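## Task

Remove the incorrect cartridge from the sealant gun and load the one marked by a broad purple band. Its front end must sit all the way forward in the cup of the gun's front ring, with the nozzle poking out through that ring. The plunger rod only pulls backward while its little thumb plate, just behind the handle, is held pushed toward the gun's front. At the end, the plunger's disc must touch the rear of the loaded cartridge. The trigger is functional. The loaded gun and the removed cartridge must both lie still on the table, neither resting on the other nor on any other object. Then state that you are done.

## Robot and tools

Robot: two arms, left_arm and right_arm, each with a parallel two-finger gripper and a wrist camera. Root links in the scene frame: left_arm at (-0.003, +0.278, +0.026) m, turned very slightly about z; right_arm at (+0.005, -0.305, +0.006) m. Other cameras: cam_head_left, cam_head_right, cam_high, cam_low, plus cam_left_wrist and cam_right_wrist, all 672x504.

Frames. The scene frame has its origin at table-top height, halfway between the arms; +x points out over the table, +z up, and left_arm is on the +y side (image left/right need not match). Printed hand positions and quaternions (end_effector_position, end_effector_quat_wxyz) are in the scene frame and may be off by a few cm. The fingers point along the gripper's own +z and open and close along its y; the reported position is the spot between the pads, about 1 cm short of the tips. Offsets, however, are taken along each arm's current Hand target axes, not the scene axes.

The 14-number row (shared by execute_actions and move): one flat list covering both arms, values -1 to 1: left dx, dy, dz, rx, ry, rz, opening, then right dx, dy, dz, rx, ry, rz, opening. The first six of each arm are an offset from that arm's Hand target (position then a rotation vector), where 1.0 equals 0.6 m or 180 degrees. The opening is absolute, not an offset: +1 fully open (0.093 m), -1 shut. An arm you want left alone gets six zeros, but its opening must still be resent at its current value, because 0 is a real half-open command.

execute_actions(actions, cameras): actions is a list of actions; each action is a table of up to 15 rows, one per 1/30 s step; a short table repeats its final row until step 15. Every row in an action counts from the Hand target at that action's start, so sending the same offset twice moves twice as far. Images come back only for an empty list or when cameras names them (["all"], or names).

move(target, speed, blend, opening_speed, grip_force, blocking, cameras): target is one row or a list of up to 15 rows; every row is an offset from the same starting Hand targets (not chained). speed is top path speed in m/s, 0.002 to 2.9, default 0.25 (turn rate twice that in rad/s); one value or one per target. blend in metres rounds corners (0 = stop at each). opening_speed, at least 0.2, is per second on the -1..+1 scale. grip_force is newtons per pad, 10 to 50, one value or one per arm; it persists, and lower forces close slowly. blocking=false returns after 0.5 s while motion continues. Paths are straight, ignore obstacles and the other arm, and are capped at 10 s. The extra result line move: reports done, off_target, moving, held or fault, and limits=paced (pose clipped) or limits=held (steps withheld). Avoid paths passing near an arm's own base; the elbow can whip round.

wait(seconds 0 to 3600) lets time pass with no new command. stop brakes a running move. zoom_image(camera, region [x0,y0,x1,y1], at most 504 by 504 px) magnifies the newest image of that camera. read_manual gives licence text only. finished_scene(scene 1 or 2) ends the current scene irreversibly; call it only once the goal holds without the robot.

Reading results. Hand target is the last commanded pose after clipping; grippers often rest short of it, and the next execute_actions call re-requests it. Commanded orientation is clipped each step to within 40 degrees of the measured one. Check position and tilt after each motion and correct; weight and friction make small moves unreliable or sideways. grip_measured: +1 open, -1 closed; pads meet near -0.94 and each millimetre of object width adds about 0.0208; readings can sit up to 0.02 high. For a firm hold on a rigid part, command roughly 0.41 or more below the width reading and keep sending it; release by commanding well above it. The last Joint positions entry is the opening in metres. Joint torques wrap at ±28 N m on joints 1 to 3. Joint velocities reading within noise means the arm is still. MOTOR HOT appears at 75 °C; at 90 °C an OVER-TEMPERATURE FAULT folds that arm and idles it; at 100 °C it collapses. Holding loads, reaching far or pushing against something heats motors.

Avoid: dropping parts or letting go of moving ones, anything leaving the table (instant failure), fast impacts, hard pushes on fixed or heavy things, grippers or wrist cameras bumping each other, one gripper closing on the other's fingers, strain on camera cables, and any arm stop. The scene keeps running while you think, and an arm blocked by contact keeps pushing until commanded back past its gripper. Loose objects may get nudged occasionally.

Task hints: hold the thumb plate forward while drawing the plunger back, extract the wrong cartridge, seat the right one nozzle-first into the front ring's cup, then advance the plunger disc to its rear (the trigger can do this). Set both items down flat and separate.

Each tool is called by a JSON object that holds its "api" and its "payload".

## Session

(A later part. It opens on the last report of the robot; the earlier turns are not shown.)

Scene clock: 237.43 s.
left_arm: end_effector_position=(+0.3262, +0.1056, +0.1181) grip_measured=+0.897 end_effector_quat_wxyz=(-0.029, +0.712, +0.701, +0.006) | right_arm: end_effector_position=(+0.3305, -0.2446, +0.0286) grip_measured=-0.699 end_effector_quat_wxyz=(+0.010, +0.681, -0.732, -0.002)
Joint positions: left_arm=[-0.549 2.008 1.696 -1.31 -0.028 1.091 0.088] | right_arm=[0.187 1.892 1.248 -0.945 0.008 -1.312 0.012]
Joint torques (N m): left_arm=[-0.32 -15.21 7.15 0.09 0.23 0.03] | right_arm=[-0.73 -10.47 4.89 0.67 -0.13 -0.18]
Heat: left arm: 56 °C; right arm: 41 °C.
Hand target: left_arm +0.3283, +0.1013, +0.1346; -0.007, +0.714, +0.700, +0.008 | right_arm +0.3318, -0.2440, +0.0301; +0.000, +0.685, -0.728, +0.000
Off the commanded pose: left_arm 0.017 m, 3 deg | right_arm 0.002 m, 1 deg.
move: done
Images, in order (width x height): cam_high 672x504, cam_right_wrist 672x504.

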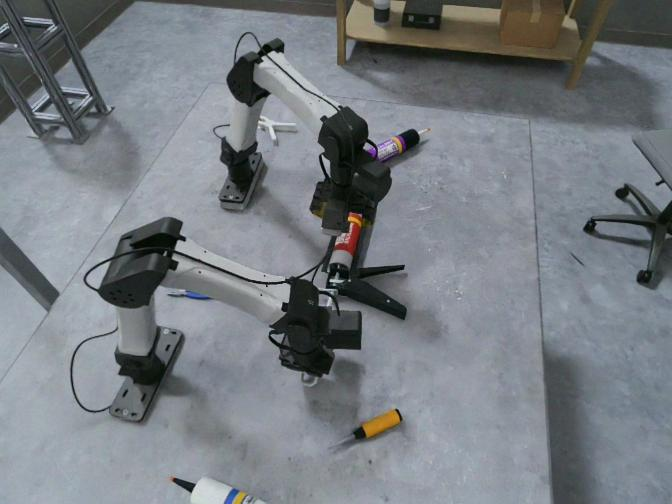

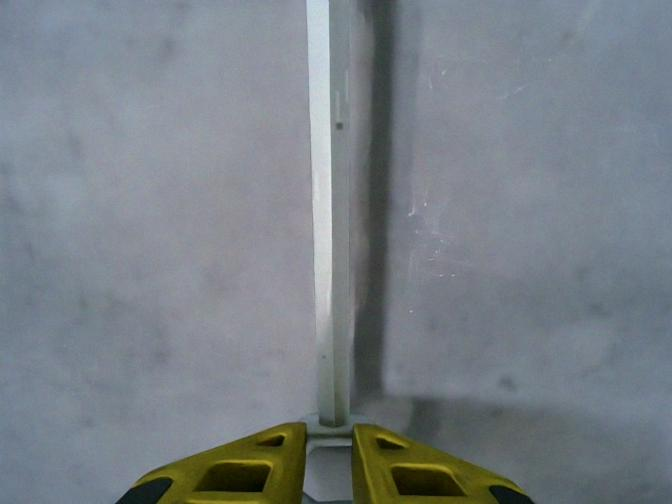

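{"api": "move", "payload": {"target": [-0.12,-0.178,-0.025,0,0,-0.528,-0.3,0,0,0.0,0,0,0,-0.8], "speed": 0.25}}

{"api": "move", "payload": {"target": [0,0,0,0,-0.25,0,-0.3,0,0,0.0,0,0,0,-0.8], "speed": 0.25, "cameras": ["cam_left_wrist","cam_head_left","cam_high"]}}

Scene clock: 273.43 s.
left_arm: end_effector_position=(+0.2263, +0.0280, +0.1407) grip_measured=-0.297 end_effector_quat_wxyz=(-0.001, -0.030, +0.999, +0.016) | right_arm: end_effector_position=(+0.3305, -0.2446, +0.0286) grip_measured=-0.799 end_effector_quat_wxyz=(+0.010, +0.681, -0.732, -0.002)
Joint positions: left_arm=[-0.893 1.849 1.569 -1.315 -0.019 -0.899 0.031] | right_arm=[0.187 1.892 1.248 -0.945 0.008 -1.312 0.007]
Joint torques (N m): left_arm=[-0.43 -14.02 4.22 0.17 0.11 -0.15] | right_arm=[-0.76 -10.5 4.75 0.67 -0.17 -0.18]
Heat: left arm: 58 °C; right arm: 38 °C.
Hand target: left_arm +0.2200, +0.0312, +0.1479; +0.001, -0.034, +0.999, +0.011 | right_arm +0.3318, -0.2440, +0.0301; +0.000, +0.685, -0.728, +0.000
Off the commanded pose: left_arm 0.010 m, 1 deg | right_arm 0.002 m, 1 deg.
move: done

Scene clock: 275.83 s.
left_arm: end_effector_position=(+0.2217, +0.0288, +0.1434) grip_measured=-0.297 end_effector_quat_wxyz=(+0.377, -0.020, +0.926, +0.033) | right_arm: end_effector_position=(+0.3305, -0.2446, +0.0286) grip_measured=-0.799 end_effector_quat_wxyz=(+0.010, +0.681, -0.732, -0.002)
Joint positions: left_arm=[-1.237 1.572 1.058 -0.792 -0.738 -1.122 0.031] | right_arm=[0.187 1.892 1.248 -0.945 0.008 -1.312 0.007]
Joint torques (N m): left_arm=[-0.38 -10.7 4.33 0.78 -0.38 -0.15] | right_arm=[-0.73 -10.48 4.88 0.68 -0.16 -0.2]
Heat: left arm: 57 °C; right arm: 38 °C.
Hand target: left_arm +0.2200, +0.0313, +0.1479; +0.383, -0.027, +0.923, +0.023 | right_arm +0.3318, -0.2440, +0.0301; +0.000, +0.685, -0.728, +0.000
Off the commanded pose: left_arm 0.005 m, 2 deg | right_arm 0.002 m, 1 deg.
move: done
Images, in order (width x height): cam_head_left 672x504, cam_high 672x504, cam_left_wrist 672x504.

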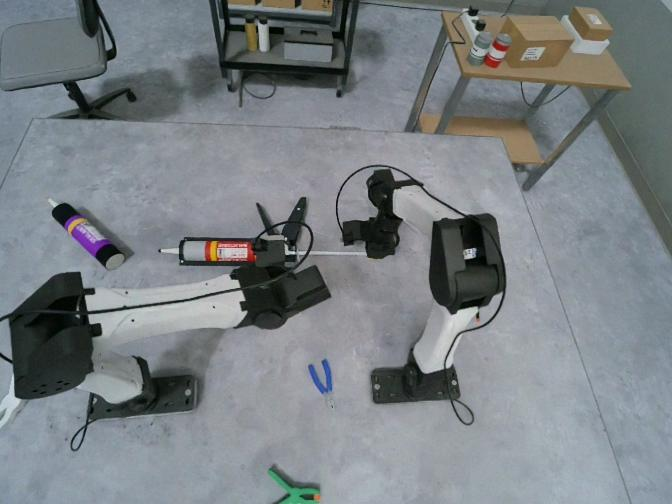

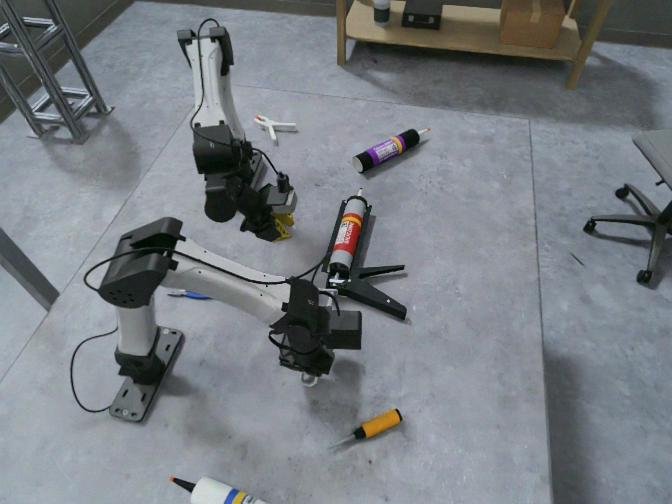

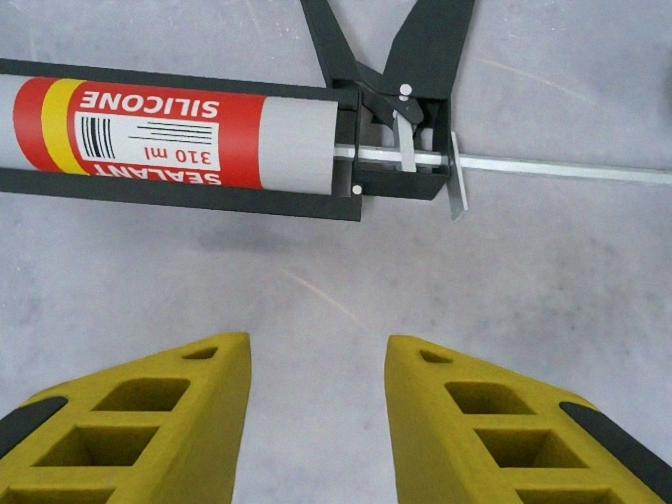

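{"api": "move", "payload": {"target": [0.054,-0.15,0.217,0,0,0,-0.3,0,0,0.0,0,0,0,-0.8], "speed": 0.2, "cameras": ["cam_left_wrist","cam_high"]}}

Scene clock: 295.70 s.
left_arm: end_effector_position=(+0.2912, -0.0464, +0.0354) grip_measured=-0.297 end_effector_quat_wxyz=(+0.386, -0.029, +0.922, +0.024) | right_arm: end_effector_position=(+0.3305, -0.2446, +0.0286) grip_measured=-0.799 end_effector_quat_wxyz=(+0.010, +0.681, -0.732, -0.002)
Joint positions: left_arm=[-1.146 2.073 1.206 -0.339 -0.722 -1.016 0.031] | right_arm=[0.187 1.892 1.248 -0.945 0.008 -1.312 0.007]
Joint torques (N m): left_arm=[0.44 -10.06 6.87 0.93 -0.22 0.11] | right_arm=[-0.66 -10.44 4.89 0.68 -0.16 -0.18]
Heat: left arm: 51 °C; right arm: 37 °C.
Hand target: left_arm +0.2954, -0.0514, +0.0313; +0.384, -0.027, +0.923, +0.023 | right_arm +0.3318, -0.2440, +0.0301; +0.000, +0.685, -0.728, +0.000
Off the commanded pose: left_arm 0.008 m, 0 deg | right_arm 0.002 m, 1 deg.
move: done
Images, in order (width x height): cam_high 672x504, cam_left_wrist 672x504.

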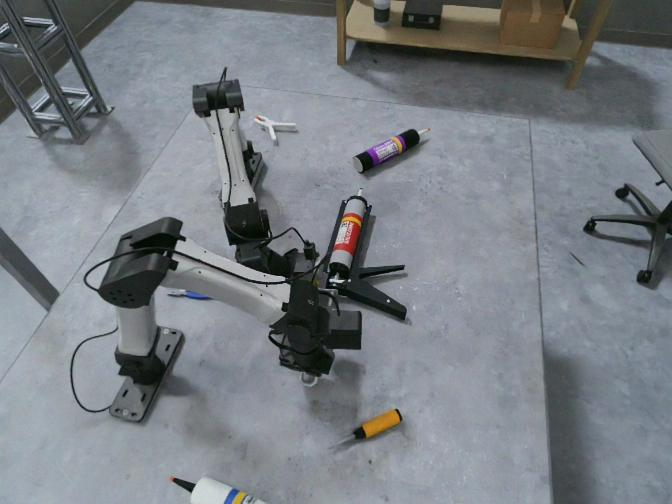

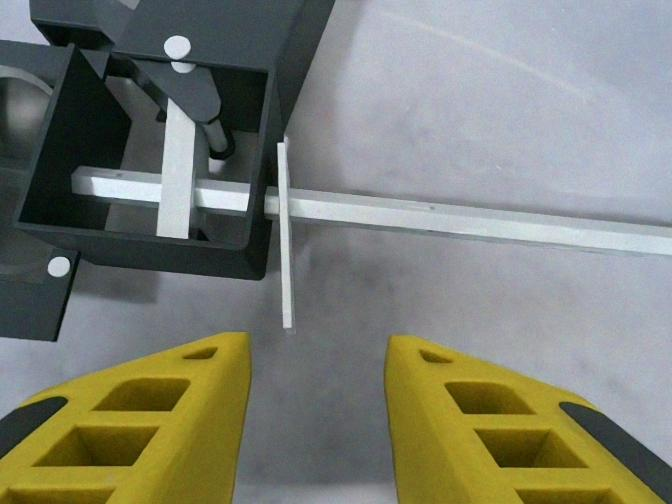

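{"api": "move", "payload": {"target": [0.010,0.012,0.048,0,0,0,-0.3,0,0,0.0,0,0,0,-0.8], "speed": 0.1, "cameras": ["cam_left_wrist"]}}

Scene clock: 305.13 s.
left_arm: end_effector_position=(+0.3127, -0.0501, +0.0239) grip_measured=-0.297 end_effector_quat_wxyz=(+0.394, -0.036, +0.918, +0.007) | right_arm: end_effector_position=(+0.3305, -0.2446, +0.0286) grip_measured=-0.799 end_effector_quat_wxyz=(+0.010, +0.681, -0.732, -0.002)
Joint positions: left_arm=[-1.101 2.12 1.206 -0.215 -0.703 -0.96 0.031] | right_arm=[0.187 1.892 1.248 -0.945 0.008 -1.312 0.007]
Joint torques (N m): left_arm=[0.55 -10.07 3.81 1.07 -0.2 0.1] | right_arm=[-0.68 -10.51 4.78 0.69 -0.16 -0.18]
Heat: left arm: 48 °C; right arm: 37 °C.
Hand target: left_arm +0.3109, -0.0427, +0.0070; +0.384, -0.027, +0.923, +0.023 | right_arm +0.3318, -0.2440, +0.0301; +0.000, +0.685, -0.728, +0.000
Off the commanded pose: left_arm 0.019 m, 2 deg | right_arm 0.002 m, 1 deg.
move: off_target (left_arm)

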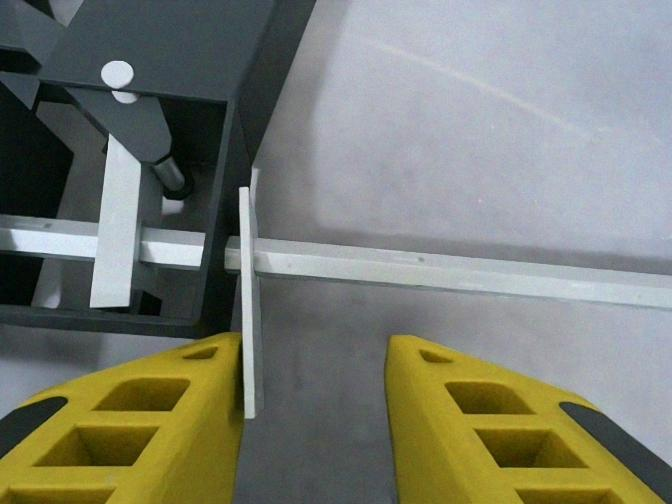

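{"api": "move", "payload": {"target": [[0.004,0.008,-0.012,0,0,0,-0.3,0,0,0.0,0,0,0,-0.8],[0.004,0.014,-0.012,0,0,0,-1,0,0,0.0,0,0,0,-1]], "speed": 0.06, "opening_speed": 1.0, "cameras": ["cam_left_wrist"]}}

Scene clock: 313.00 s.
left_arm: end_effector_position=(+0.3052, -0.0370, +0.0113) grip_measured=-0.975 end_effector_quat_wxyz=(+0.386, -0.029, +0.922, +0.023) | right_arm: end_effector_position=(+0.3305, -0.2446, +0.0286) grip_measured=-0.986 end_effector_quat_wxyz=(+0.010, +0.681, -0.732, -0.002)
Joint positions: left_arm=[-1.101 2.12 1.157 -0.205 -0.703 -0.96 0] | right_arm=[0.187 1.892 1.248 -0.945 0.008 -1.312 0]
Joint torques (N m): left_arm=[0.03 -13.3 3.79 0.98 -0.23 0.04] | right_arm=[-0.62 -10.41 4.88 0.68 -0.18 -0.17]
Heat: left arm: 47 °C; right arm: 37 °C.
Hand target: left_arm +0.3036, -0.0348, +0.0105; +0.384, -0.027, +0.923, +0.023 | right_arm +0.3318, -0.2440, +0.0301; +0.000, +0.685, -0.728, +0.000
Off the commanded pose: left_arm 0.003 m, 0 deg | right_arm 0.002 m, 1 deg.
move: done

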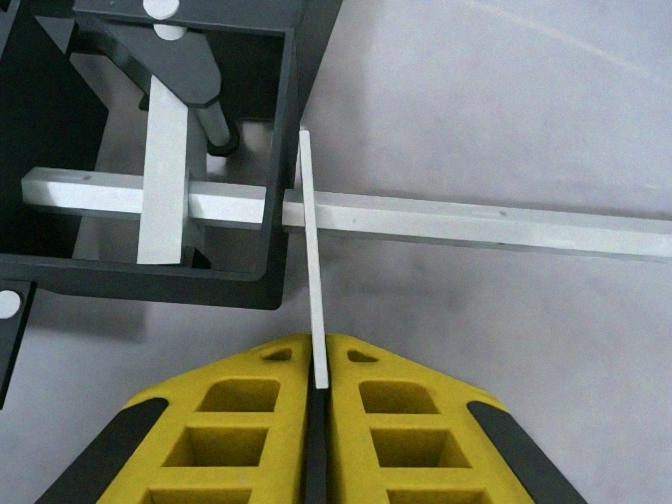

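{"api": "move", "payload": {"target": [0.0,0.075,0,0,0,0,-1,0,0,0.0,0,0,0,-1], "speed": 0.06, "cameras": ["cam_left_wrist"]}}

{"api": "move", "payload": {"target": [0,0,0,0,0,0,-1,0.1,0,0.0,0,0,0,-1], "speed": 0.05, "cameras": ["cam_left_wrist","cam_right_wrist","cam_head_left"]}}

Scene clock: 320.53 s.
left_arm: end_effector_position=(+0.2983, -0.0065, +0.0098) grip_measured=-0.976 end_effector_quat_wxyz=(+0.387, -0.015, +0.922, +0.010) | right_arm: end_effector_position=(+0.3305, -0.2446, +0.0286) grip_measured=-0.986 end_effector_quat_wxyz=(+0.010, +0.681, -0.732, -0.002)
Joint positions: left_arm=[-1.067 2.018 0.965 -0.05 -0.67 -0.88 0] | right_arm=[0.187 1.892 1.248 -0.945 0.008 -1.312 0]
Joint torques (N m): left_arm=[2.02 -13.64 2.78 0.83 -0.29 -0.11] | right_arm=[-0.76 -10.52 4.92 0.66 -0.17 -0.18]
Heat: left arm: 48 °C; right arm: 36 °C.
Hand target: left_arm +0.3006, +0.0101, +0.0114; +0.384, -0.027, +0.923, +0.023 | right_arm +0.3318, -0.2440, +0.0301; +0.000, +0.685, -0.728, +0.000
Off the commanded pose: left_arm 0.017 m, 2 deg | right_arm 0.002 m, 1 deg.
move: off_target (left_arm)

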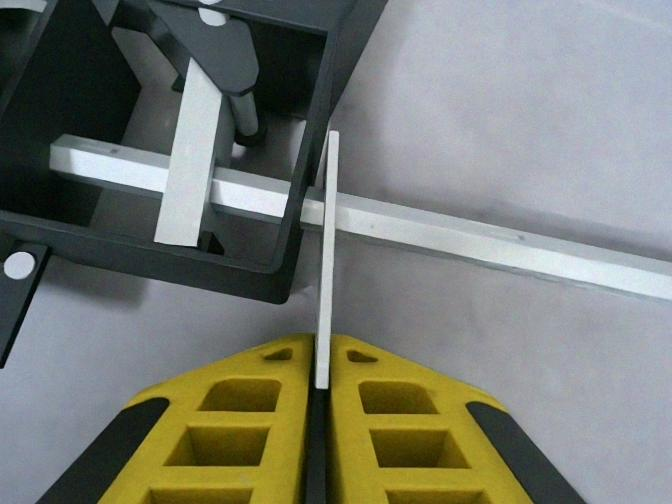

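Scene clock: 322.30 s.
left_arm: end_effector_position=(+0.2983, -0.0065, +0.0098) grip_measured=-0.976 end_effector_quat_wxyz=(+0.387, -0.015, +0.922, +0.010) | right_arm: end_effector_position=(+0.3259, -0.3038, +0.0242) grip_measured=-0.986 end_effector_quat_wxyz=(+0.014, +0.681, -0.732, -0.008)
Joint positions: left_arm=[-1.067 2.018 0.965 -0.05 -0.67 -0.88 0] | right_arm=[0.007 1.876 1.207 -0.934 0.008 -1.491 0]
Joint torques (N m): left_arm=[2.03 -13.65 2.78 0.84 -0.28 -0.09] | right_arm=[-0.91 -11.77 4.59 0.63 -0.13 -0.24]
Heat: left arm: 48 °C; right arm: 36 °C.
Hand target: left_arm +0.3006, +0.0101, +0.0114; +0.384, -0.027, +0.923, +0.023 | right_arm +0.3281, -0.3040, +0.0301; +0.000, +0.685, -0.728, +0.000
Off the commanded pose: left_arm 0.017 m, 2 deg | right_arm 0.006 m, 2 deg.
move: done
Images, in order (width x height): cam_head_left 672x504, cam_left_wrist 672x504, cam_right_wrist 672x504.

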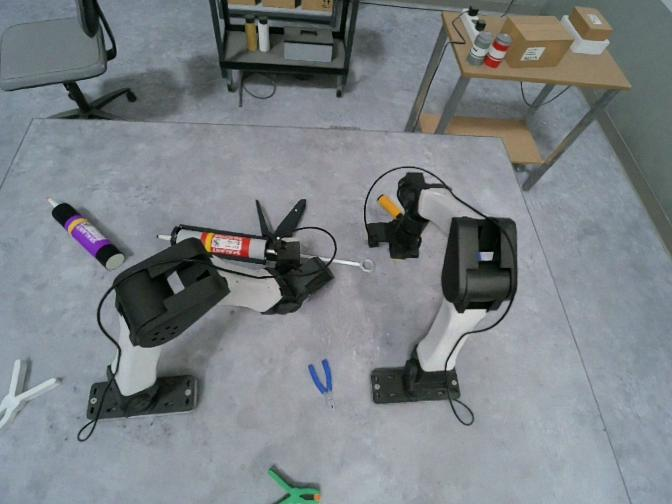

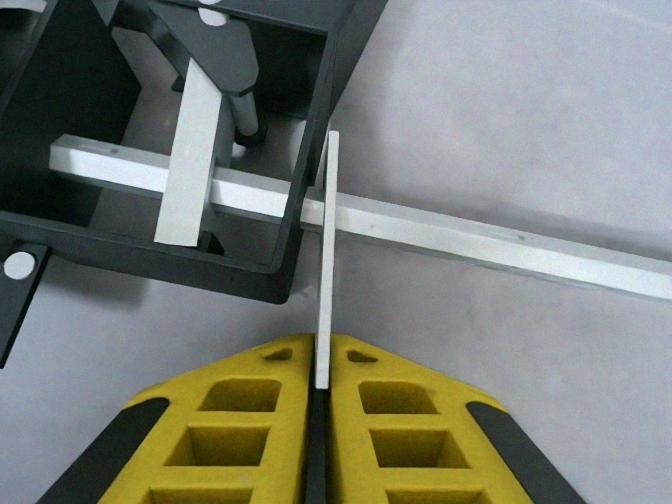

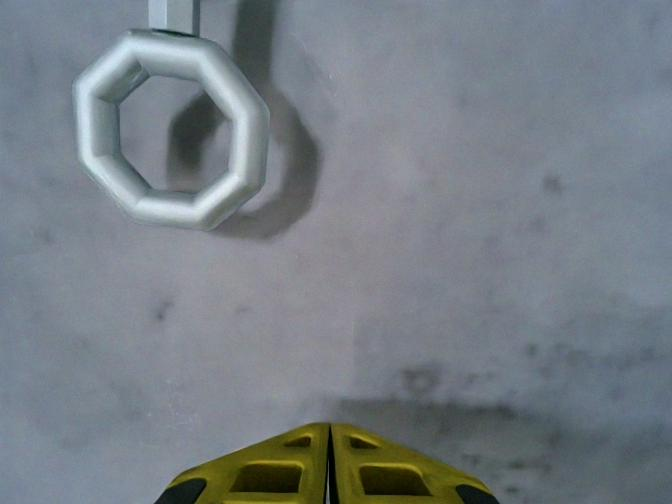

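{"api": "move", "payload": {"target": [0.0,-0.03,0,0,0,0,-1,0,0,-0.1,0,0,0,0.2], "speed": 0.1, "cameras": ["cam_left_wrist","cam_right_wrist","cam_head_left"]}}

Scene clock: 336.40 s.
left_arm: end_effector_position=(+0.2983, -0.0071, +0.0122) grip_measured=-0.976 end_effector_quat_wxyz=(+0.381, -0.017, +0.924, +0.016) | right_arm: end_effector_position=(+0.3229, -0.3038, +0.0767) grip_measured=+0.199 end_effector_quat_wxyz=(+0.015, +0.681, -0.732, -0.008)
Joint positions: left_arm=[-1.067 2.018 0.992 -0.102 -0.667 -0.894 0] | right_arm=[0.007 1.801 1.33 -1.132 0.008 -1.492 0.055]
Joint torques (N m): left_arm=[0.01 -9.31 6.63 0.83 -0.4 -0.26] | right_arm=[-0.85 -10.65 8.05 0.29 -0.17 -0.16]
Heat: left arm: 48 °C; right arm: 36 °C.
Hand target: left_arm +0.3018, -0.0078, +0.0110; +0.384, -0.027, +0.923, +0.023 | right_arm +0.3281, -0.3040, +0.0901; +0.000, +0.685, -0.728, +0.000
Off the commanded pose: left_arm 0.004 m, 1 deg | right_arm 0.014 m, 2 deg.
move: off_target (right_arm)
Images, in order (width x height): cam_head_left 672x504, cam_left_wrist 672x504, cam_right_wrist 672x504.

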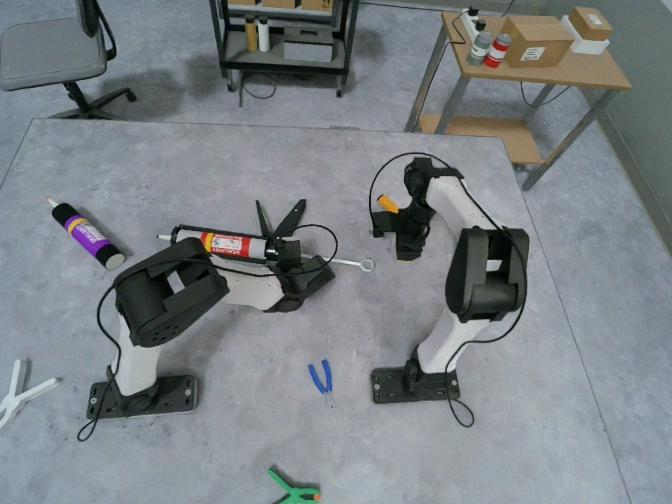

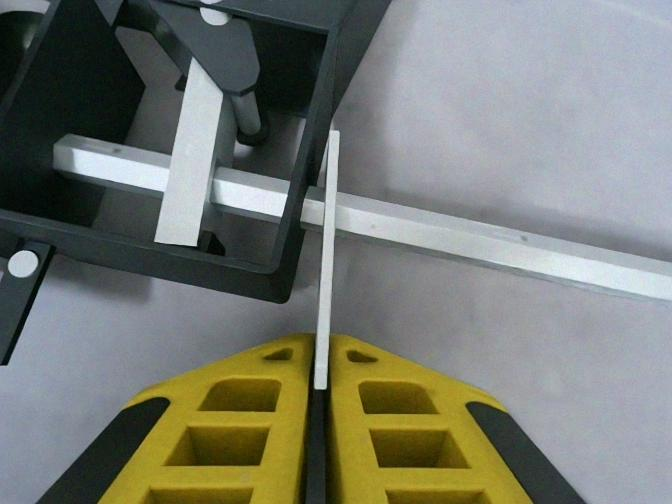

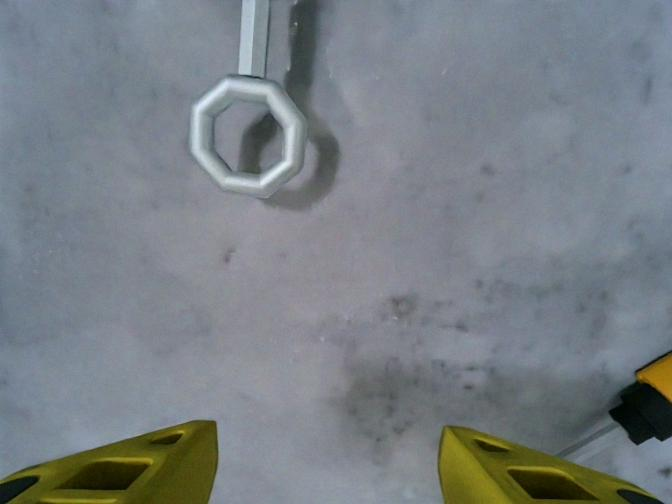

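{"api": "move", "payload": {"target": [0,0,0,0,0,0,-1,-0.124,0.0477,0.03,0,0,0.044,0.3], "speed": 0.15, "cameras": ["cam_right_wrist"]}}

Scene clock: 346.87 s.
left_arm: end_effector_position=(+0.2983, -0.0071, +0.0122) grip_measured=-0.976 end_effector_quat_wxyz=(+0.381, -0.017, +0.924, +0.016) | right_arm: end_effector_position=(+0.3033, -0.2294, +0.0678) grip_measured=+0.299 end_effector_quat_wxyz=(-0.015, -0.638, +0.770, +0.004)
Joint positions: left_arm=[-1.067 2.018 0.992 -0.102 -0.667 -0.894 0] | right_arm=[0.251 1.769 1.255 -1.086 0.005 -1.132 0.06]
Joint torques (N m): left_arm=[0.06 -9.32 6.63 0.84 -0.41 -0.26] | right_arm=[-0.47 -10.86 4.85 0.65 -0.15 0.13]
Heat: left arm: 46 °C; right arm: 38 °C.
Hand target: left_arm +0.3018, -0.0078, +0.0110; +0.384, -0.027, +0.923, +0.023 | right_arm +0.3042, -0.2280, +0.0721; +0.000, -0.633, +0.774, -0.001
Off the commanded pose: left_arm 0.004 m, 1 deg | right_arm 0.005 m, 2 deg.
move: done

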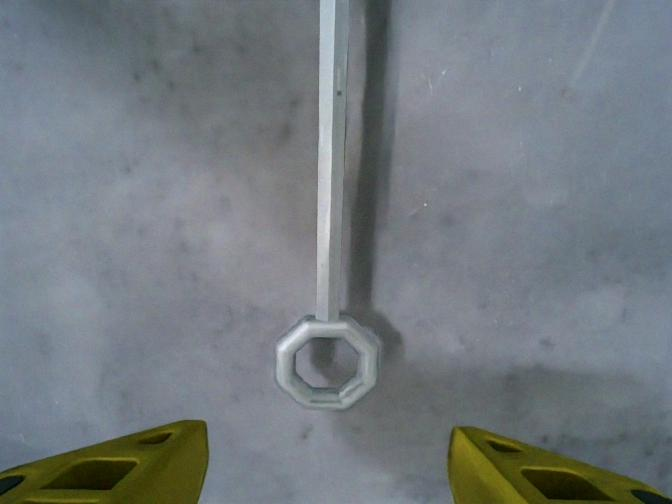

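{"api": "move", "payload": {"target": [0,0,0,0,0,0,-1,0.0,0.0,0.09,0,0,0,0.3], "speed": 0.1, "cameras": ["cam_right_wrist"]}}

Scene clock: 355.30 s.
left_arm: end_effector_position=(+0.2983, -0.0071, +0.0122) grip_measured=-0.976 end_effector_quat_wxyz=(+0.381, -0.017, +0.924, +0.016) | right_arm: end_effector_position=(+0.3040, -0.2292, +0.0219) grip_measured=+0.299 end_effector_quat_wxyz=(-0.002, -0.637, +0.771, -0.002)
Joint positions: left_arm=[-1.067 2.018 0.992 -0.102 -0.667 -0.894 0] | right_arm=[0.251 1.811 1.112 -0.874 0.005 -1.132 0.06]
Joint torques (N m): left_arm=[0.13 -9.32 6.6 0.84 -0.4 -0.27] | right_arm=[-0.35 -7.84 4.66 0.74 -0.14 0.11]
Heat: left arm: 44 °C; right arm: 37 °C.
Hand target: left_arm +0.3018, -0.0078, +0.0110; +0.384, -0.027, +0.923, +0.023 | right_arm +0.3042, -0.2280, +0.0182; +0.000, -0.633, +0.774, -0.001
Off the commanded pose: left_arm 0.004 m, 1 deg | right_arm 0.004 m, 1 deg.
move: done

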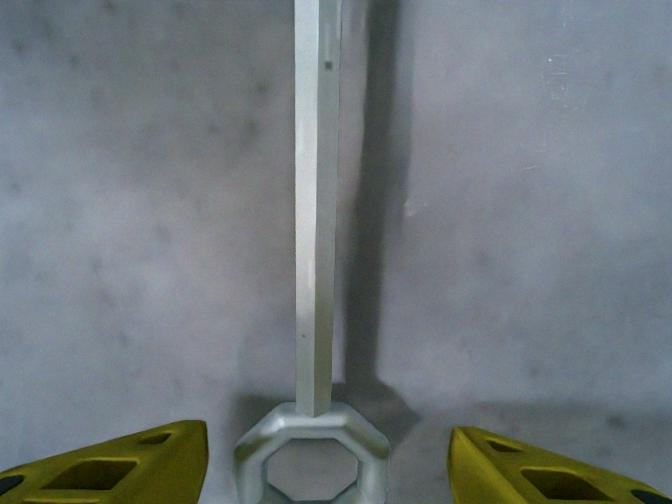

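{"api": "move", "payload": {"target": [[0,0,0,0,0,0,-1,-0.007,0.006,0.012,0,0,0,0.3],[0,0,0,0,0,0,-1,-0.007,0.006,0.012,0,0,0,-0.7]], "speed": 0.1, "opening_speed": 1.5, "cameras": ["cam_right_wrist"]}}

Scene clock: 362.47 s.
left_arm: end_effector_position=(+0.2982, -0.0072, +0.0122) grip_measured=-0.976 end_effector_quat_wxyz=(+0.380, -0.017, +0.925, +0.016) | right_arm: end_effector_position=(+0.3021, -0.2255, +0.0155) grip_measured=-0.448 end_effector_quat_wxyz=(-0.001, -0.636, +0.772, -0.002)
Joint positions: left_arm=[-1.067 2.018 0.992 -0.102 -0.667 -0.894 0] | right_arm=[0.264 1.818 1.092 -0.845 0.004 -1.114 0.024]
Joint torques (N m): left_arm=[0.09 -9.36 6.6 0.85 -0.41 -0.26] | right_arm=[0.08 -7.61 4.71 0.8 -0.14 0.12]
Heat: left arm: 44 °C; right arm: 37 °C.
Hand target: left_arm +0.3018, -0.0078, +0.0110; +0.384, -0.027, +0.923, +0.023 | right_arm +0.3014, -0.2231, +0.0109; +0.000, -0.633, +0.774, +0.000
Off the commanded pose: left_arm 0.004 m, 1 deg | right_arm 0.005 m, 0 deg.
move: done

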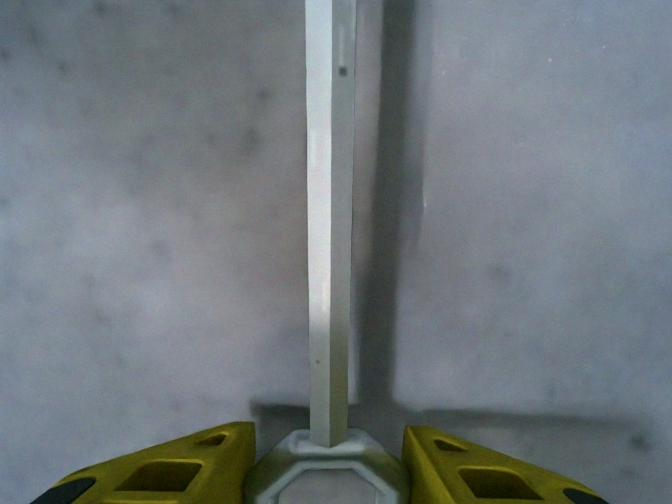

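{"api": "move", "payload": {"target": [0.0,0.05,0,0,0,0,-1,0,0,0,0,0,0,-0.7], "speed": 0.06, "cameras": ["cam_left_wrist"]}}

{"api": "move", "payload": {"target": [0,0,0,0,0,0,-1,0.1,0,0.0,0,0,0,-0.7], "speed": 0.05, "cameras": ["cam_left_wrist","cam_right_wrist","cam_head_left"]}}

Scene clock: 369.53 s.
left_arm: end_effector_position=(+0.2991, -0.0003, +0.0106) grip_measured=-0.976 end_effector_quat_wxyz=(+0.387, -0.014, +0.922, -0.001) | right_arm: end_effector_position=(+0.3032, -0.2215, +0.0145) grip_measured=-0.448 end_effector_quat_wxyz=(+0.004, -0.636, +0.772, +0.001)
Joint positions: left_arm=[-1.049 1.992 0.918 0.002 -0.647 -0.854 0] | right_arm=[0.27 1.821 1.092 -0.835 -0.004 -1.108 0.024]
Joint torques (N m): left_arm=[2.06 -13.63 2.48 0.72 -0.39 -0.17] | right_arm=[-0.57 -7.87 4.7 0.68 -0.05 0.06]
Heat: left arm: 43 °C; right arm: 37 °C.
Hand target: left_arm +0.2998, +0.0222, +0.0116; +0.384, -0.027, +0.923, +0.023 | right_arm +0.3014, -0.2231, +0.0109; +0.000, -0.633, +0.774, +0.000
Off the commanded pose: left_arm 0.022 m, 3 deg | right_arm 0.004 m, 1 deg.
move: off_target (left_arm)

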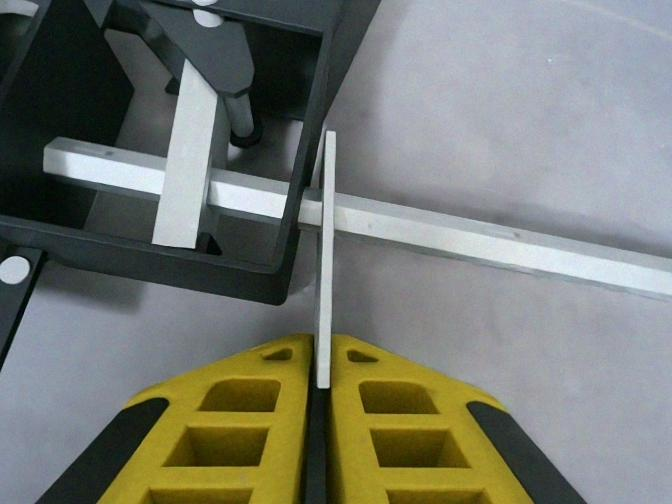

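Scene clock: 371.10 s.
left_arm: end_effector_position=(+0.2989, -0.0012, +0.0099) grip_measured=-0.976 end_effector_quat_wxyz=(+0.384, -0.011, +0.923, -0.004) | right_arm: end_effector_position=(+0.2988, -0.2580, +0.0112) grip_measured=-0.448 end_effector_quat_wxyz=(+0.030, -0.640, +0.768, +0.022)
Joint positions: left_arm=[-1.048 1.992 0.918 0.004 -0.638 -0.847 0] | right_arm=[0.119 1.768 1.008 -0.783 -0.069 -1.269 0.024]
Joint torques (N m): left_arm=[1.91 -13.57 2.43 0.7 -0.47 -0.22] | right_arm=[-3.7 -9.58 3.85 0.3 0.57 -0.24]
Heat: left arm: 44 °C; right arm: 37 °C.
Hand target: left_arm +0.2997, +0.0220, +0.0116; +0.384, -0.027, +0.923, +0.023 | right_arm +0.2895, -0.2819, +0.0110; +0.000, -0.633, +0.774, +0.000
Off the commanded pose: left_arm 0.023 m, 4 deg | right_arm 0.026 m, 4 deg.
move: off_target (right_arm)
Images, in order (width x height): cam_head_left 672x504, cam_left_wrist 672x504, cam_right_wrist 672x504.

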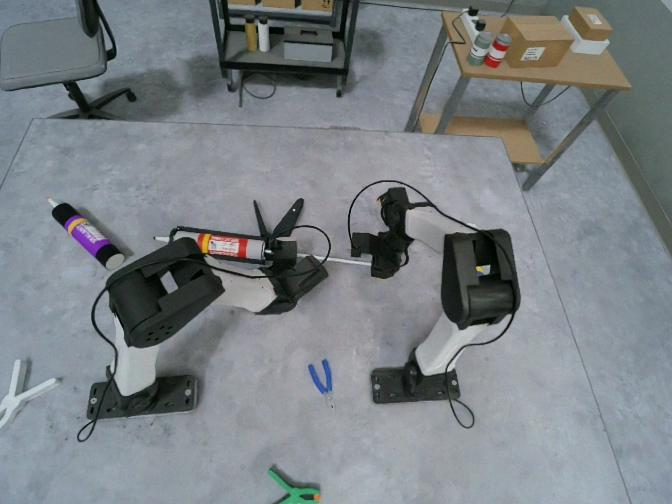

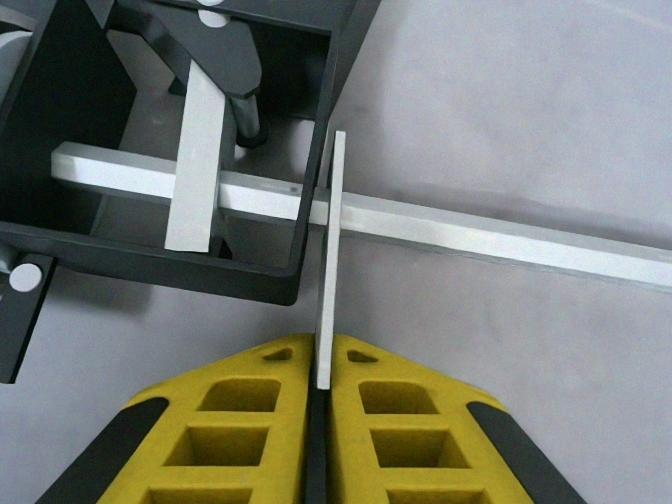

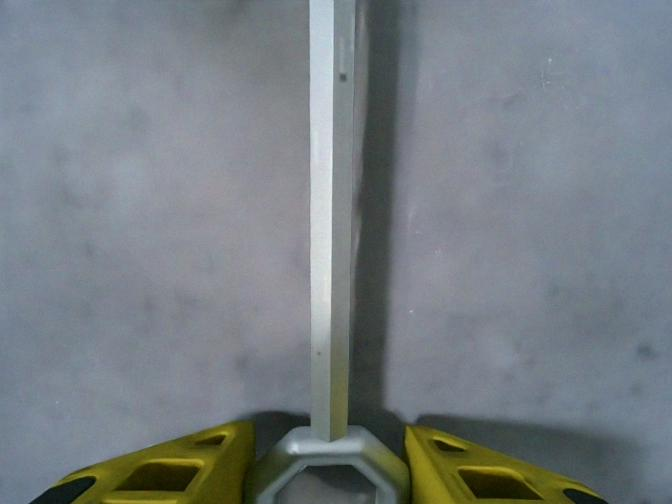

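{"api": "move", "payload": {"target": [0,-0.035,0,0,0,0,-1,-0.04,0.0,0,0,0,0,-0.7], "speed": 0.08}}

{"api": "move", "payload": {"target": [[0,0,0,0,0,0,-0.4,0,0,0.0,0,0,0,-0.7],[-0.06,0,-0.06,0,0,0,-0.4,0,0,0.0,0,0,0,-0.7],[-0.16,0,-0.20,0,0,0,-0.4,0,0,0.0,0,0,0,-0.7]], "speed": 0.15, "cameras": ["cam_left_wrist","cam_right_wrist","cam_head_left"]}}

Scene clock: 377.97 s.
left_arm: end_effector_position=(+0.2980, -0.0019, +0.0107) grip_measured=-0.976 end_effector_quat_wxyz=(+0.376, -0.013, +0.926, +0.008) | right_arm: end_effector_position=(+0.2969, -0.2549, +0.0108) grip_measured=-0.448 end_effector_quat_wxyz=(+0.016, -0.637, +0.771, +0.005)
Joint positions: left_arm=[-1.052 1.999 0.955 -0.064 -0.642 -0.869 0] | right_arm=[0.156 1.768 1.008 -0.788 -0.024 -1.224 0.024]
Joint torques (N m): left_arm=[-0.1 -9.57 6.31 0.78 -0.57 -0.35] | right_arm=[-0.17 -7.17 6.31 0.32 0.15 0.12]
Heat: left arm: 46 °C; right arm: 36 °C.
Hand target: left_arm +0.3012, +0.0012, +0.0112; +0.384, -0.027, +0.923, +0.023 | right_arm +0.2943, -0.2584, +0.0109; +0.000, -0.633, +0.774, +0.000
Off the commanded pose: left_arm 0.004 m, 3 deg | right_arm 0.004 m, 2 deg.
move: off_target (left_arm)

Scene clock: 381.10 s.
left_arm: end_effector_position=(+0.2837, +0.0004, +0.1484) grip_measured=-0.403 end_effector_quat_wxyz=(+0.374, -0.018, +0.927, +0.038) | right_arm: end_effector_position=(+0.2970, -0.2556, +0.0107) grip_measured=-0.448 end_effector_quat_wxyz=(+0.014, -0.637, +0.771, +0.002)
Joint positions: left_arm=[-1.097 1.744 1.261 -0.72 -0.693 -0.947 0.026] | right_arm=[0.157 1.769 1.008 -0.788 -0.018 -1.223 0.024]
Joint torques (N m): left_arm=[-0.49 -12.29 7.71 0.77 -0.34 -0.16] | right_arm=[-0.25 -7.17 6.32 0.33 0.11 0.13]
Heat: left arm: 47 °C; right arm: 37 °C.
Hand target: left_arm +0.2840, -0.0033, +0.1639; +0.384, -0.027, +0.923, +0.023 | right_arm +0.2943, -0.2584, +0.0110; +0.000, -0.633, +0.774, -0.001
Off the commanded pose: left_arm 0.016 m, 2 deg | right_arm 0.004 m, 2 deg.
move: off_target (left_arm)
Images, in order (width x height): cam_head_left 672x504, cam_left_wrist 672x504, cam_right_wrist 672x504.

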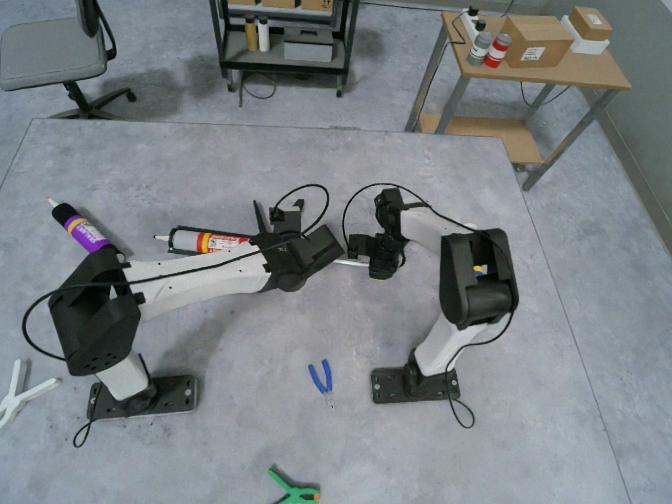

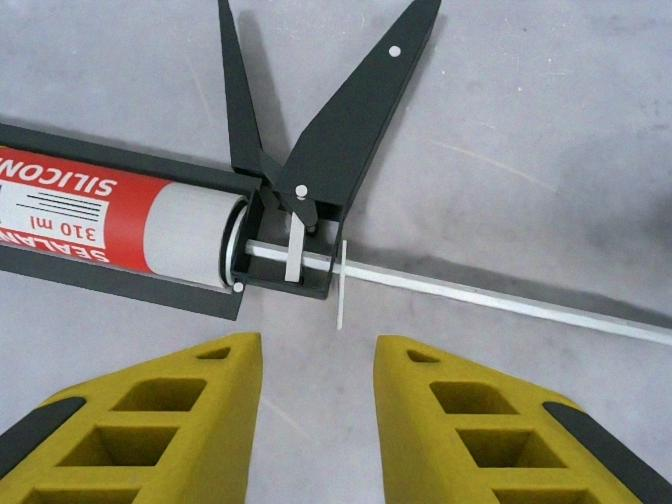

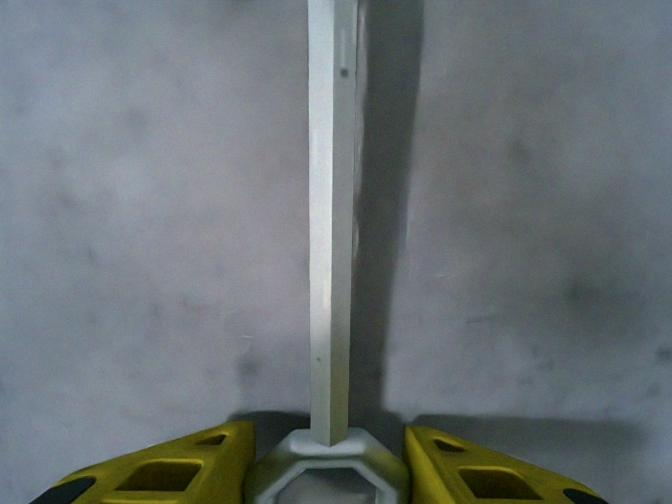

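{"api": "zoom_image", "payload": {"camera": "cam_left_wrist", "region": [180, 160, 380, 340]}}

Scaled by 2.520 from the camera's image (finer frame: 960x720).

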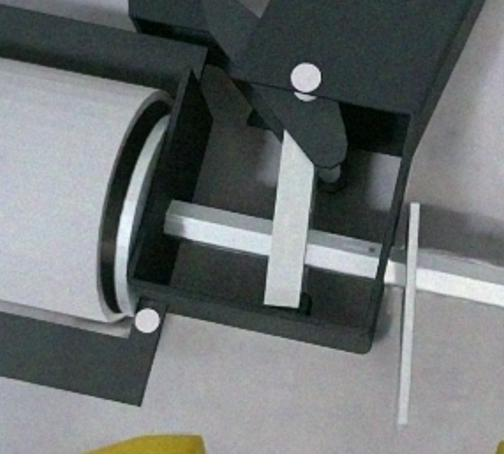

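{"api": "move", "payload": {"target": [[0,0,0,0,0.25,0,-0.4,0,0,0.0,0,0,0,-0.7]], "speed": 0.3}}

{"api": "move", "payload": {"target": [[-0.159,0.184,0.04,0,0,0.589,0.5,0,0,0.0,0,0,0,-0.7]], "speed": 0.25, "cameras": ["cam_left_wrist","cam_head_left"]}}

Scene clock: 409.10 s.
left_arm: end_effector_position=(+0.2819, -0.0008, +0.1690) grip_measured=-0.403 end_effector_quat_wxyz=(+0.010, -0.038, +0.999, +0.007) | right_arm: end_effector_position=(+0.2970, -0.2556, +0.0107) grip_measured=-0.448 end_effector_quat_wxyz=(+0.014, -0.637, +0.771, +0.002)
Joint positions: left_arm=[-0.839 2.079 2.004 -1.493 -0.024 -0.86 0.026] | right_arm=[0.157 1.769 1.008 -0.788 -0.018 -1.223 0.024]
Joint torques (N m): left_arm=[0.21 -9.88 7.36 0.2 0.13 0.13] | right_arm=[-0.25 -7.13 6.39 0.32 0.11 0.1]
Heat: left arm: 49 °C; right arm: 38 °C.
Hand target: left_arm +0.2840, -0.0032, +0.1638; +0.001, -0.034, +0.999, +0.011 | right_arm +0.2943, -0.2584, +0.0110; +0.000, -0.633, +0.774, -0.001
Off the commanded pose: left_arm 0.006 m, 1 deg | right_arm 0.004 m, 2 deg.
move: done

Scene clock: 413.63 s.
left_arm: end_effector_position=(+0.3684, +0.1140, +0.1531) grip_measured=+0.497 end_effector_quat_wxyz=(+0.000, +0.775, +0.631, +0.013) | right_arm: end_effector_position=(+0.2970, -0.2556, +0.0107) grip_measured=-0.448 end_effector_quat_wxyz=(+0.014, -0.637, +0.771, +0.002)
Joint positions: left_arm=[-0.48 2.094 1.964 -1.429 -0.023 1.35 0.069] | right_arm=[0.157 1.769 1.008 -0.788 -0.018 -1.223 0.024]
Joint torques (N m): left_arm=[0.35 -10.1 5.75 0.36 0.18 0.13] | right_arm=[-0.13 -7.16 6.16 0.31 0.09 0.1]
Heat: left arm: 48 °C; right arm: 38 °C.
Hand target: left_arm +0.3718, +0.1138, +0.1425; -0.008, +0.778, +0.628, +0.008 | right_arm +0.2943, -0.2584, +0.0110; +0.000, -0.633, +0.774, -0.001
Off the commanded pose: left_arm 0.011 m, 1 deg | right_arm 0.004 m, 2 deg.
move: off_target (left_arm)
Images, in order (width x height): cam_head_left 672x504, cam_left_wrist 672x504.

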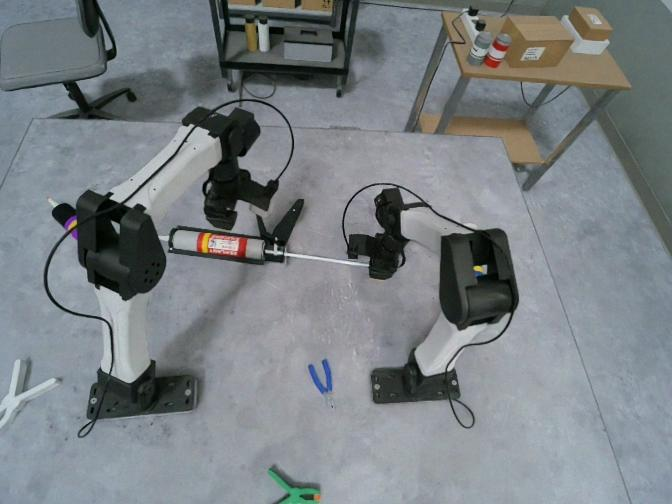

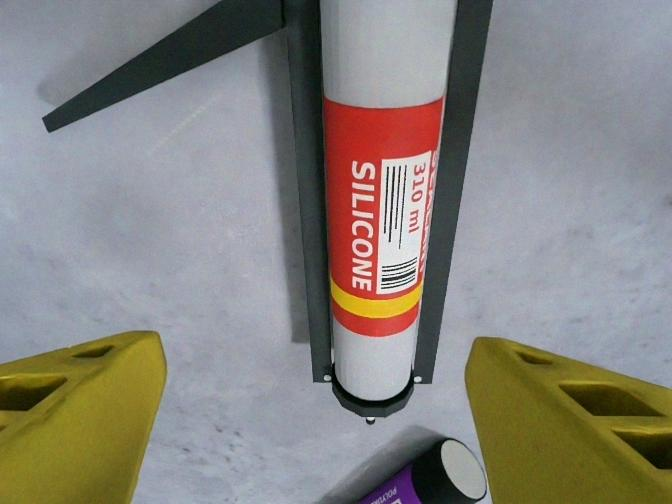

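{"api": "move", "payload": {"target": [[-0.017,-0.05,0.14,0,0,-0.011,0.5,0,0,0.0,0,0,0,-0.7]], "speed": 0.2, "cameras": ["cam_left_wrist"]}}

Scene clock: 424.50 s.
left_arm: end_effector_position=(+0.3415, +0.1152, +0.0491) grip_measured=+0.498 end_effector_quat_wxyz=(-0.023, +0.769, +0.639, +0.004) | right_arm: end_effector_position=(+0.2970, -0.2558, +0.0107) grip_measured=-0.448 end_effector_quat_wxyz=(+0.014, -0.637, +0.771, +0.002)
Joint positions: left_arm=[-0.507 2.085 1.531 -1.056 -0.026 1.301 0.069] | right_arm=[0.157 1.769 1.008 -0.788 -0.017 -1.223 0.024]
Joint torques (N m): left_arm=[-0.5 -16.2 3.97 0.28 0.21 -0.13] | right_arm=[-0.13 -7.23 6.26 0.32 0.08 0.1]
Heat: left arm: 49 °C; right arm: 39 °C.
Hand target: left_arm +0.3403, +0.1119, +0.0583; -0.008, +0.767, +0.641, +0.007 | right_arm +0.2943, -0.2584, +0.0110; +0.000, -0.633, +0.774, -0.001
Off the commanded pose: left_arm 0.010 m, 2 deg | right_arm 0.004 m, 2 deg.
move: done

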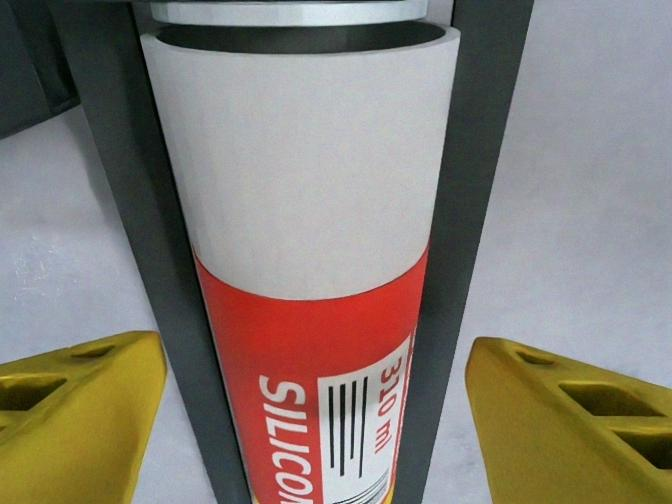

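{"api": "move", "payload": {"target": [[0.008,0.0,0.05,0,0,-0.011,0.5,0,0,0.0,0,0,0,-0.7]], "speed": 0.1, "cameras": ["cam_left_wrist"]}}

Scene clock: 433.37 s.
left_arm: end_effector_position=(+0.3389, +0.1163, +0.0332) grip_measured=+0.498 end_effector_quat_wxyz=(-0.017, +0.762, +0.647, +0.006) | right_arm: end_effector_position=(+0.2968, -0.2559, +0.0107) grip_measured=-0.448 end_effector_quat_wxyz=(+0.013, -0.637, +0.771, +0.002)
Joint positions: left_arm=[-0.507 2.084 1.464 -0.976 -0.025 1.281 0.069] | right_arm=[0.157 1.769 1.008 -0.789 -0.017 -1.223 0.024]
Joint torques (N m): left_arm=[0.59 -12.74 3.48 0.57 0.19 -0.14] | right_arm=[-0.25 -7.06 6.13 0.33 0.09 0.11]
Heat: left arm: 50 °C; right arm: 39 °C.
Hand target: left_arm +0.3414, +0.1172, +0.0285; -0.007, +0.756, +0.655, +0.008 | right_arm +0.2943, -0.2583, +0.0110; +0.000, -0.633, +0.774, +0.000
Off the commanded pose: left_arm 0.005 m, 2 deg | right_arm 0.004 m, 2 deg.
move: done

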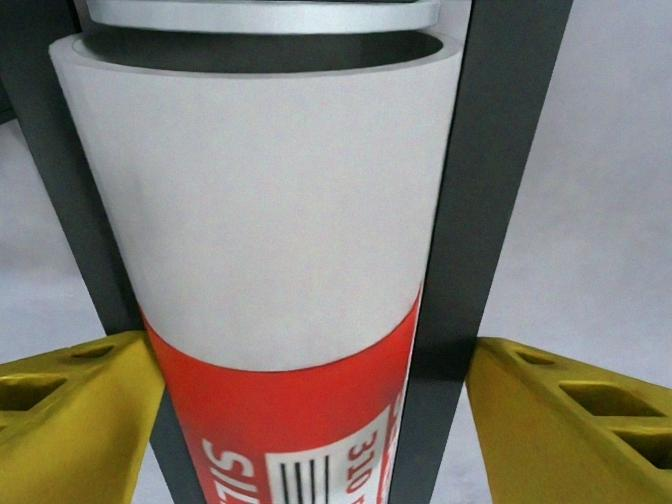

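{"api": "move", "payload": {"target": [[0.0,0.0,-0.01,0,0,0,0.5,0,0,0.0,0,0,0,-0.7],[0.0,0.011,-0.01,0,0,0,0.5,0,0,0.0,0,0,0,-0.7],[0.0,0.011,0.005,0,0,0,0.5,0,0,0.0,0,0,0,-0.7],[0.0,0.011,0.005,0,0,0,-0.5,0,0,0.0,0,0,0,-0.7]], "speed": 0.08, "opening_speed": 1.0, "cameras": ["cam_left_wrist"]}}

Scene clock: 444.33 s.
left_arm: end_effector_position=(+0.3395, +0.1166, +0.0336) grip_measured=+0.204 end_effector_quat_wxyz=(-0.016, +0.761, +0.648, +0.005) | right_arm: end_effector_position=(+0.2969, -0.2561, +0.0107) grip_measured=-0.448 end_effector_quat_wxyz=(+0.013, -0.635, +0.773, +0.001)
Joint positions: left_arm=[-0.504 2.084 1.466 -0.977 -0.021 1.281 0.055] | right_arm=[0.157 1.769 1.008 -0.789 -0.015 -1.218 0.024]
Joint torques (N m): left_arm=[0.73 -10.33 5.27 0.57 0.16 -0.08] | right_arm=[-0.28 -7.23 6.38 0.35 0.08 0.04]
Heat: left arm: 49 °C; right arm: 39 °C.
Hand target: left_arm +0.3479, +0.1164, +0.0255; -0.007, +0.756, +0.655, +0.008 | right_arm +0.2943, -0.2583, +0.0110; +0.000, -0.633, +0.774, +0.000
Off the commanded pose: left_arm 0.012 m, 1 deg | right_arm 0.003 m, 2 deg.
move: off_target (left_arm); target 4's new opening was sent with left_arm's hand 0.012 m and 1 deg from that target

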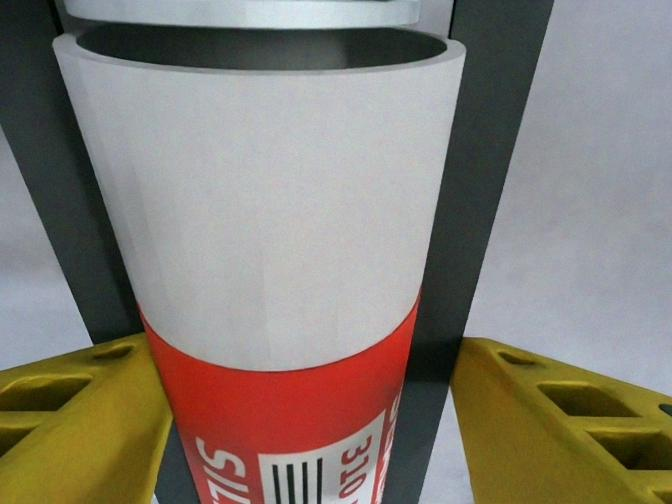

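{"api": "move", "payload": {"target": [[0.0,0.0,0.0,0,0,0,0.6,0,0,0.0,0,0,0,-0.7],[0.0,0.0,-0.035,0,0,0,0.6,0,0,0.0,0,0,0,-0.7]], "speed": 0.1, "cameras": ["cam_left_wrist"]}}

Scene clock: 451.93 s.
left_arm: end_effector_position=(+0.3418, +0.1153, +0.0395) grip_measured=+0.597 end_effector_quat_wxyz=(-0.015, +0.761, +0.649, +0.004) | right_arm: end_effector_position=(+0.2969, -0.2563, +0.0107) grip_measured=-0.448 end_effector_quat_wxyz=(+0.013, -0.632, +0.775, +0.001)
Joint positions: left_arm=[-0.504 2.084 1.491 -1.001 -0.02 1.28 0.074] | right_arm=[0.157 1.769 1.008 -0.789 -0.014 -1.21 0.024]
Joint torques (N m): left_arm=[0.64 -13.08 6.9 0.14 0.15 -0.1] | right_arm=[-0.12 -7.09 6.27 0.34 0.07 -0.05]
Heat: left arm: 48 °C; right arm: 39 °C.
Hand target: left_arm +0.3479, +0.1160, +0.0465; -0.008, +0.756, +0.655, +0.008 | right_arm +0.2943, -0.2584, +0.0110; +0.000, -0.633, +0.774, +0.000
Off the commanded pose: left_arm 0.009 m, 1 deg | right_arm 0.003 m, 1 deg.
move: done

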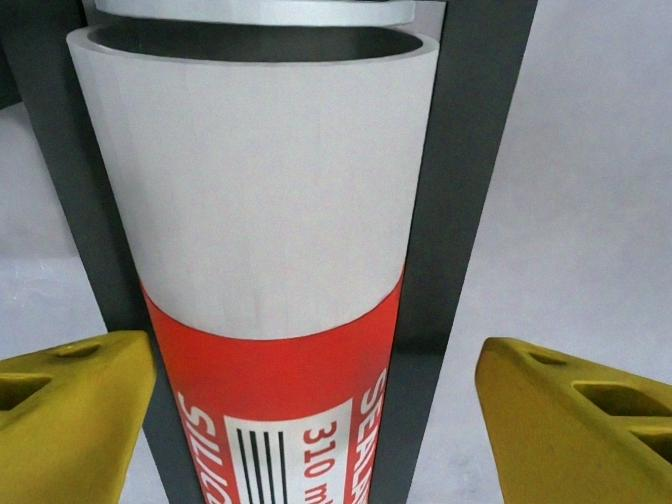

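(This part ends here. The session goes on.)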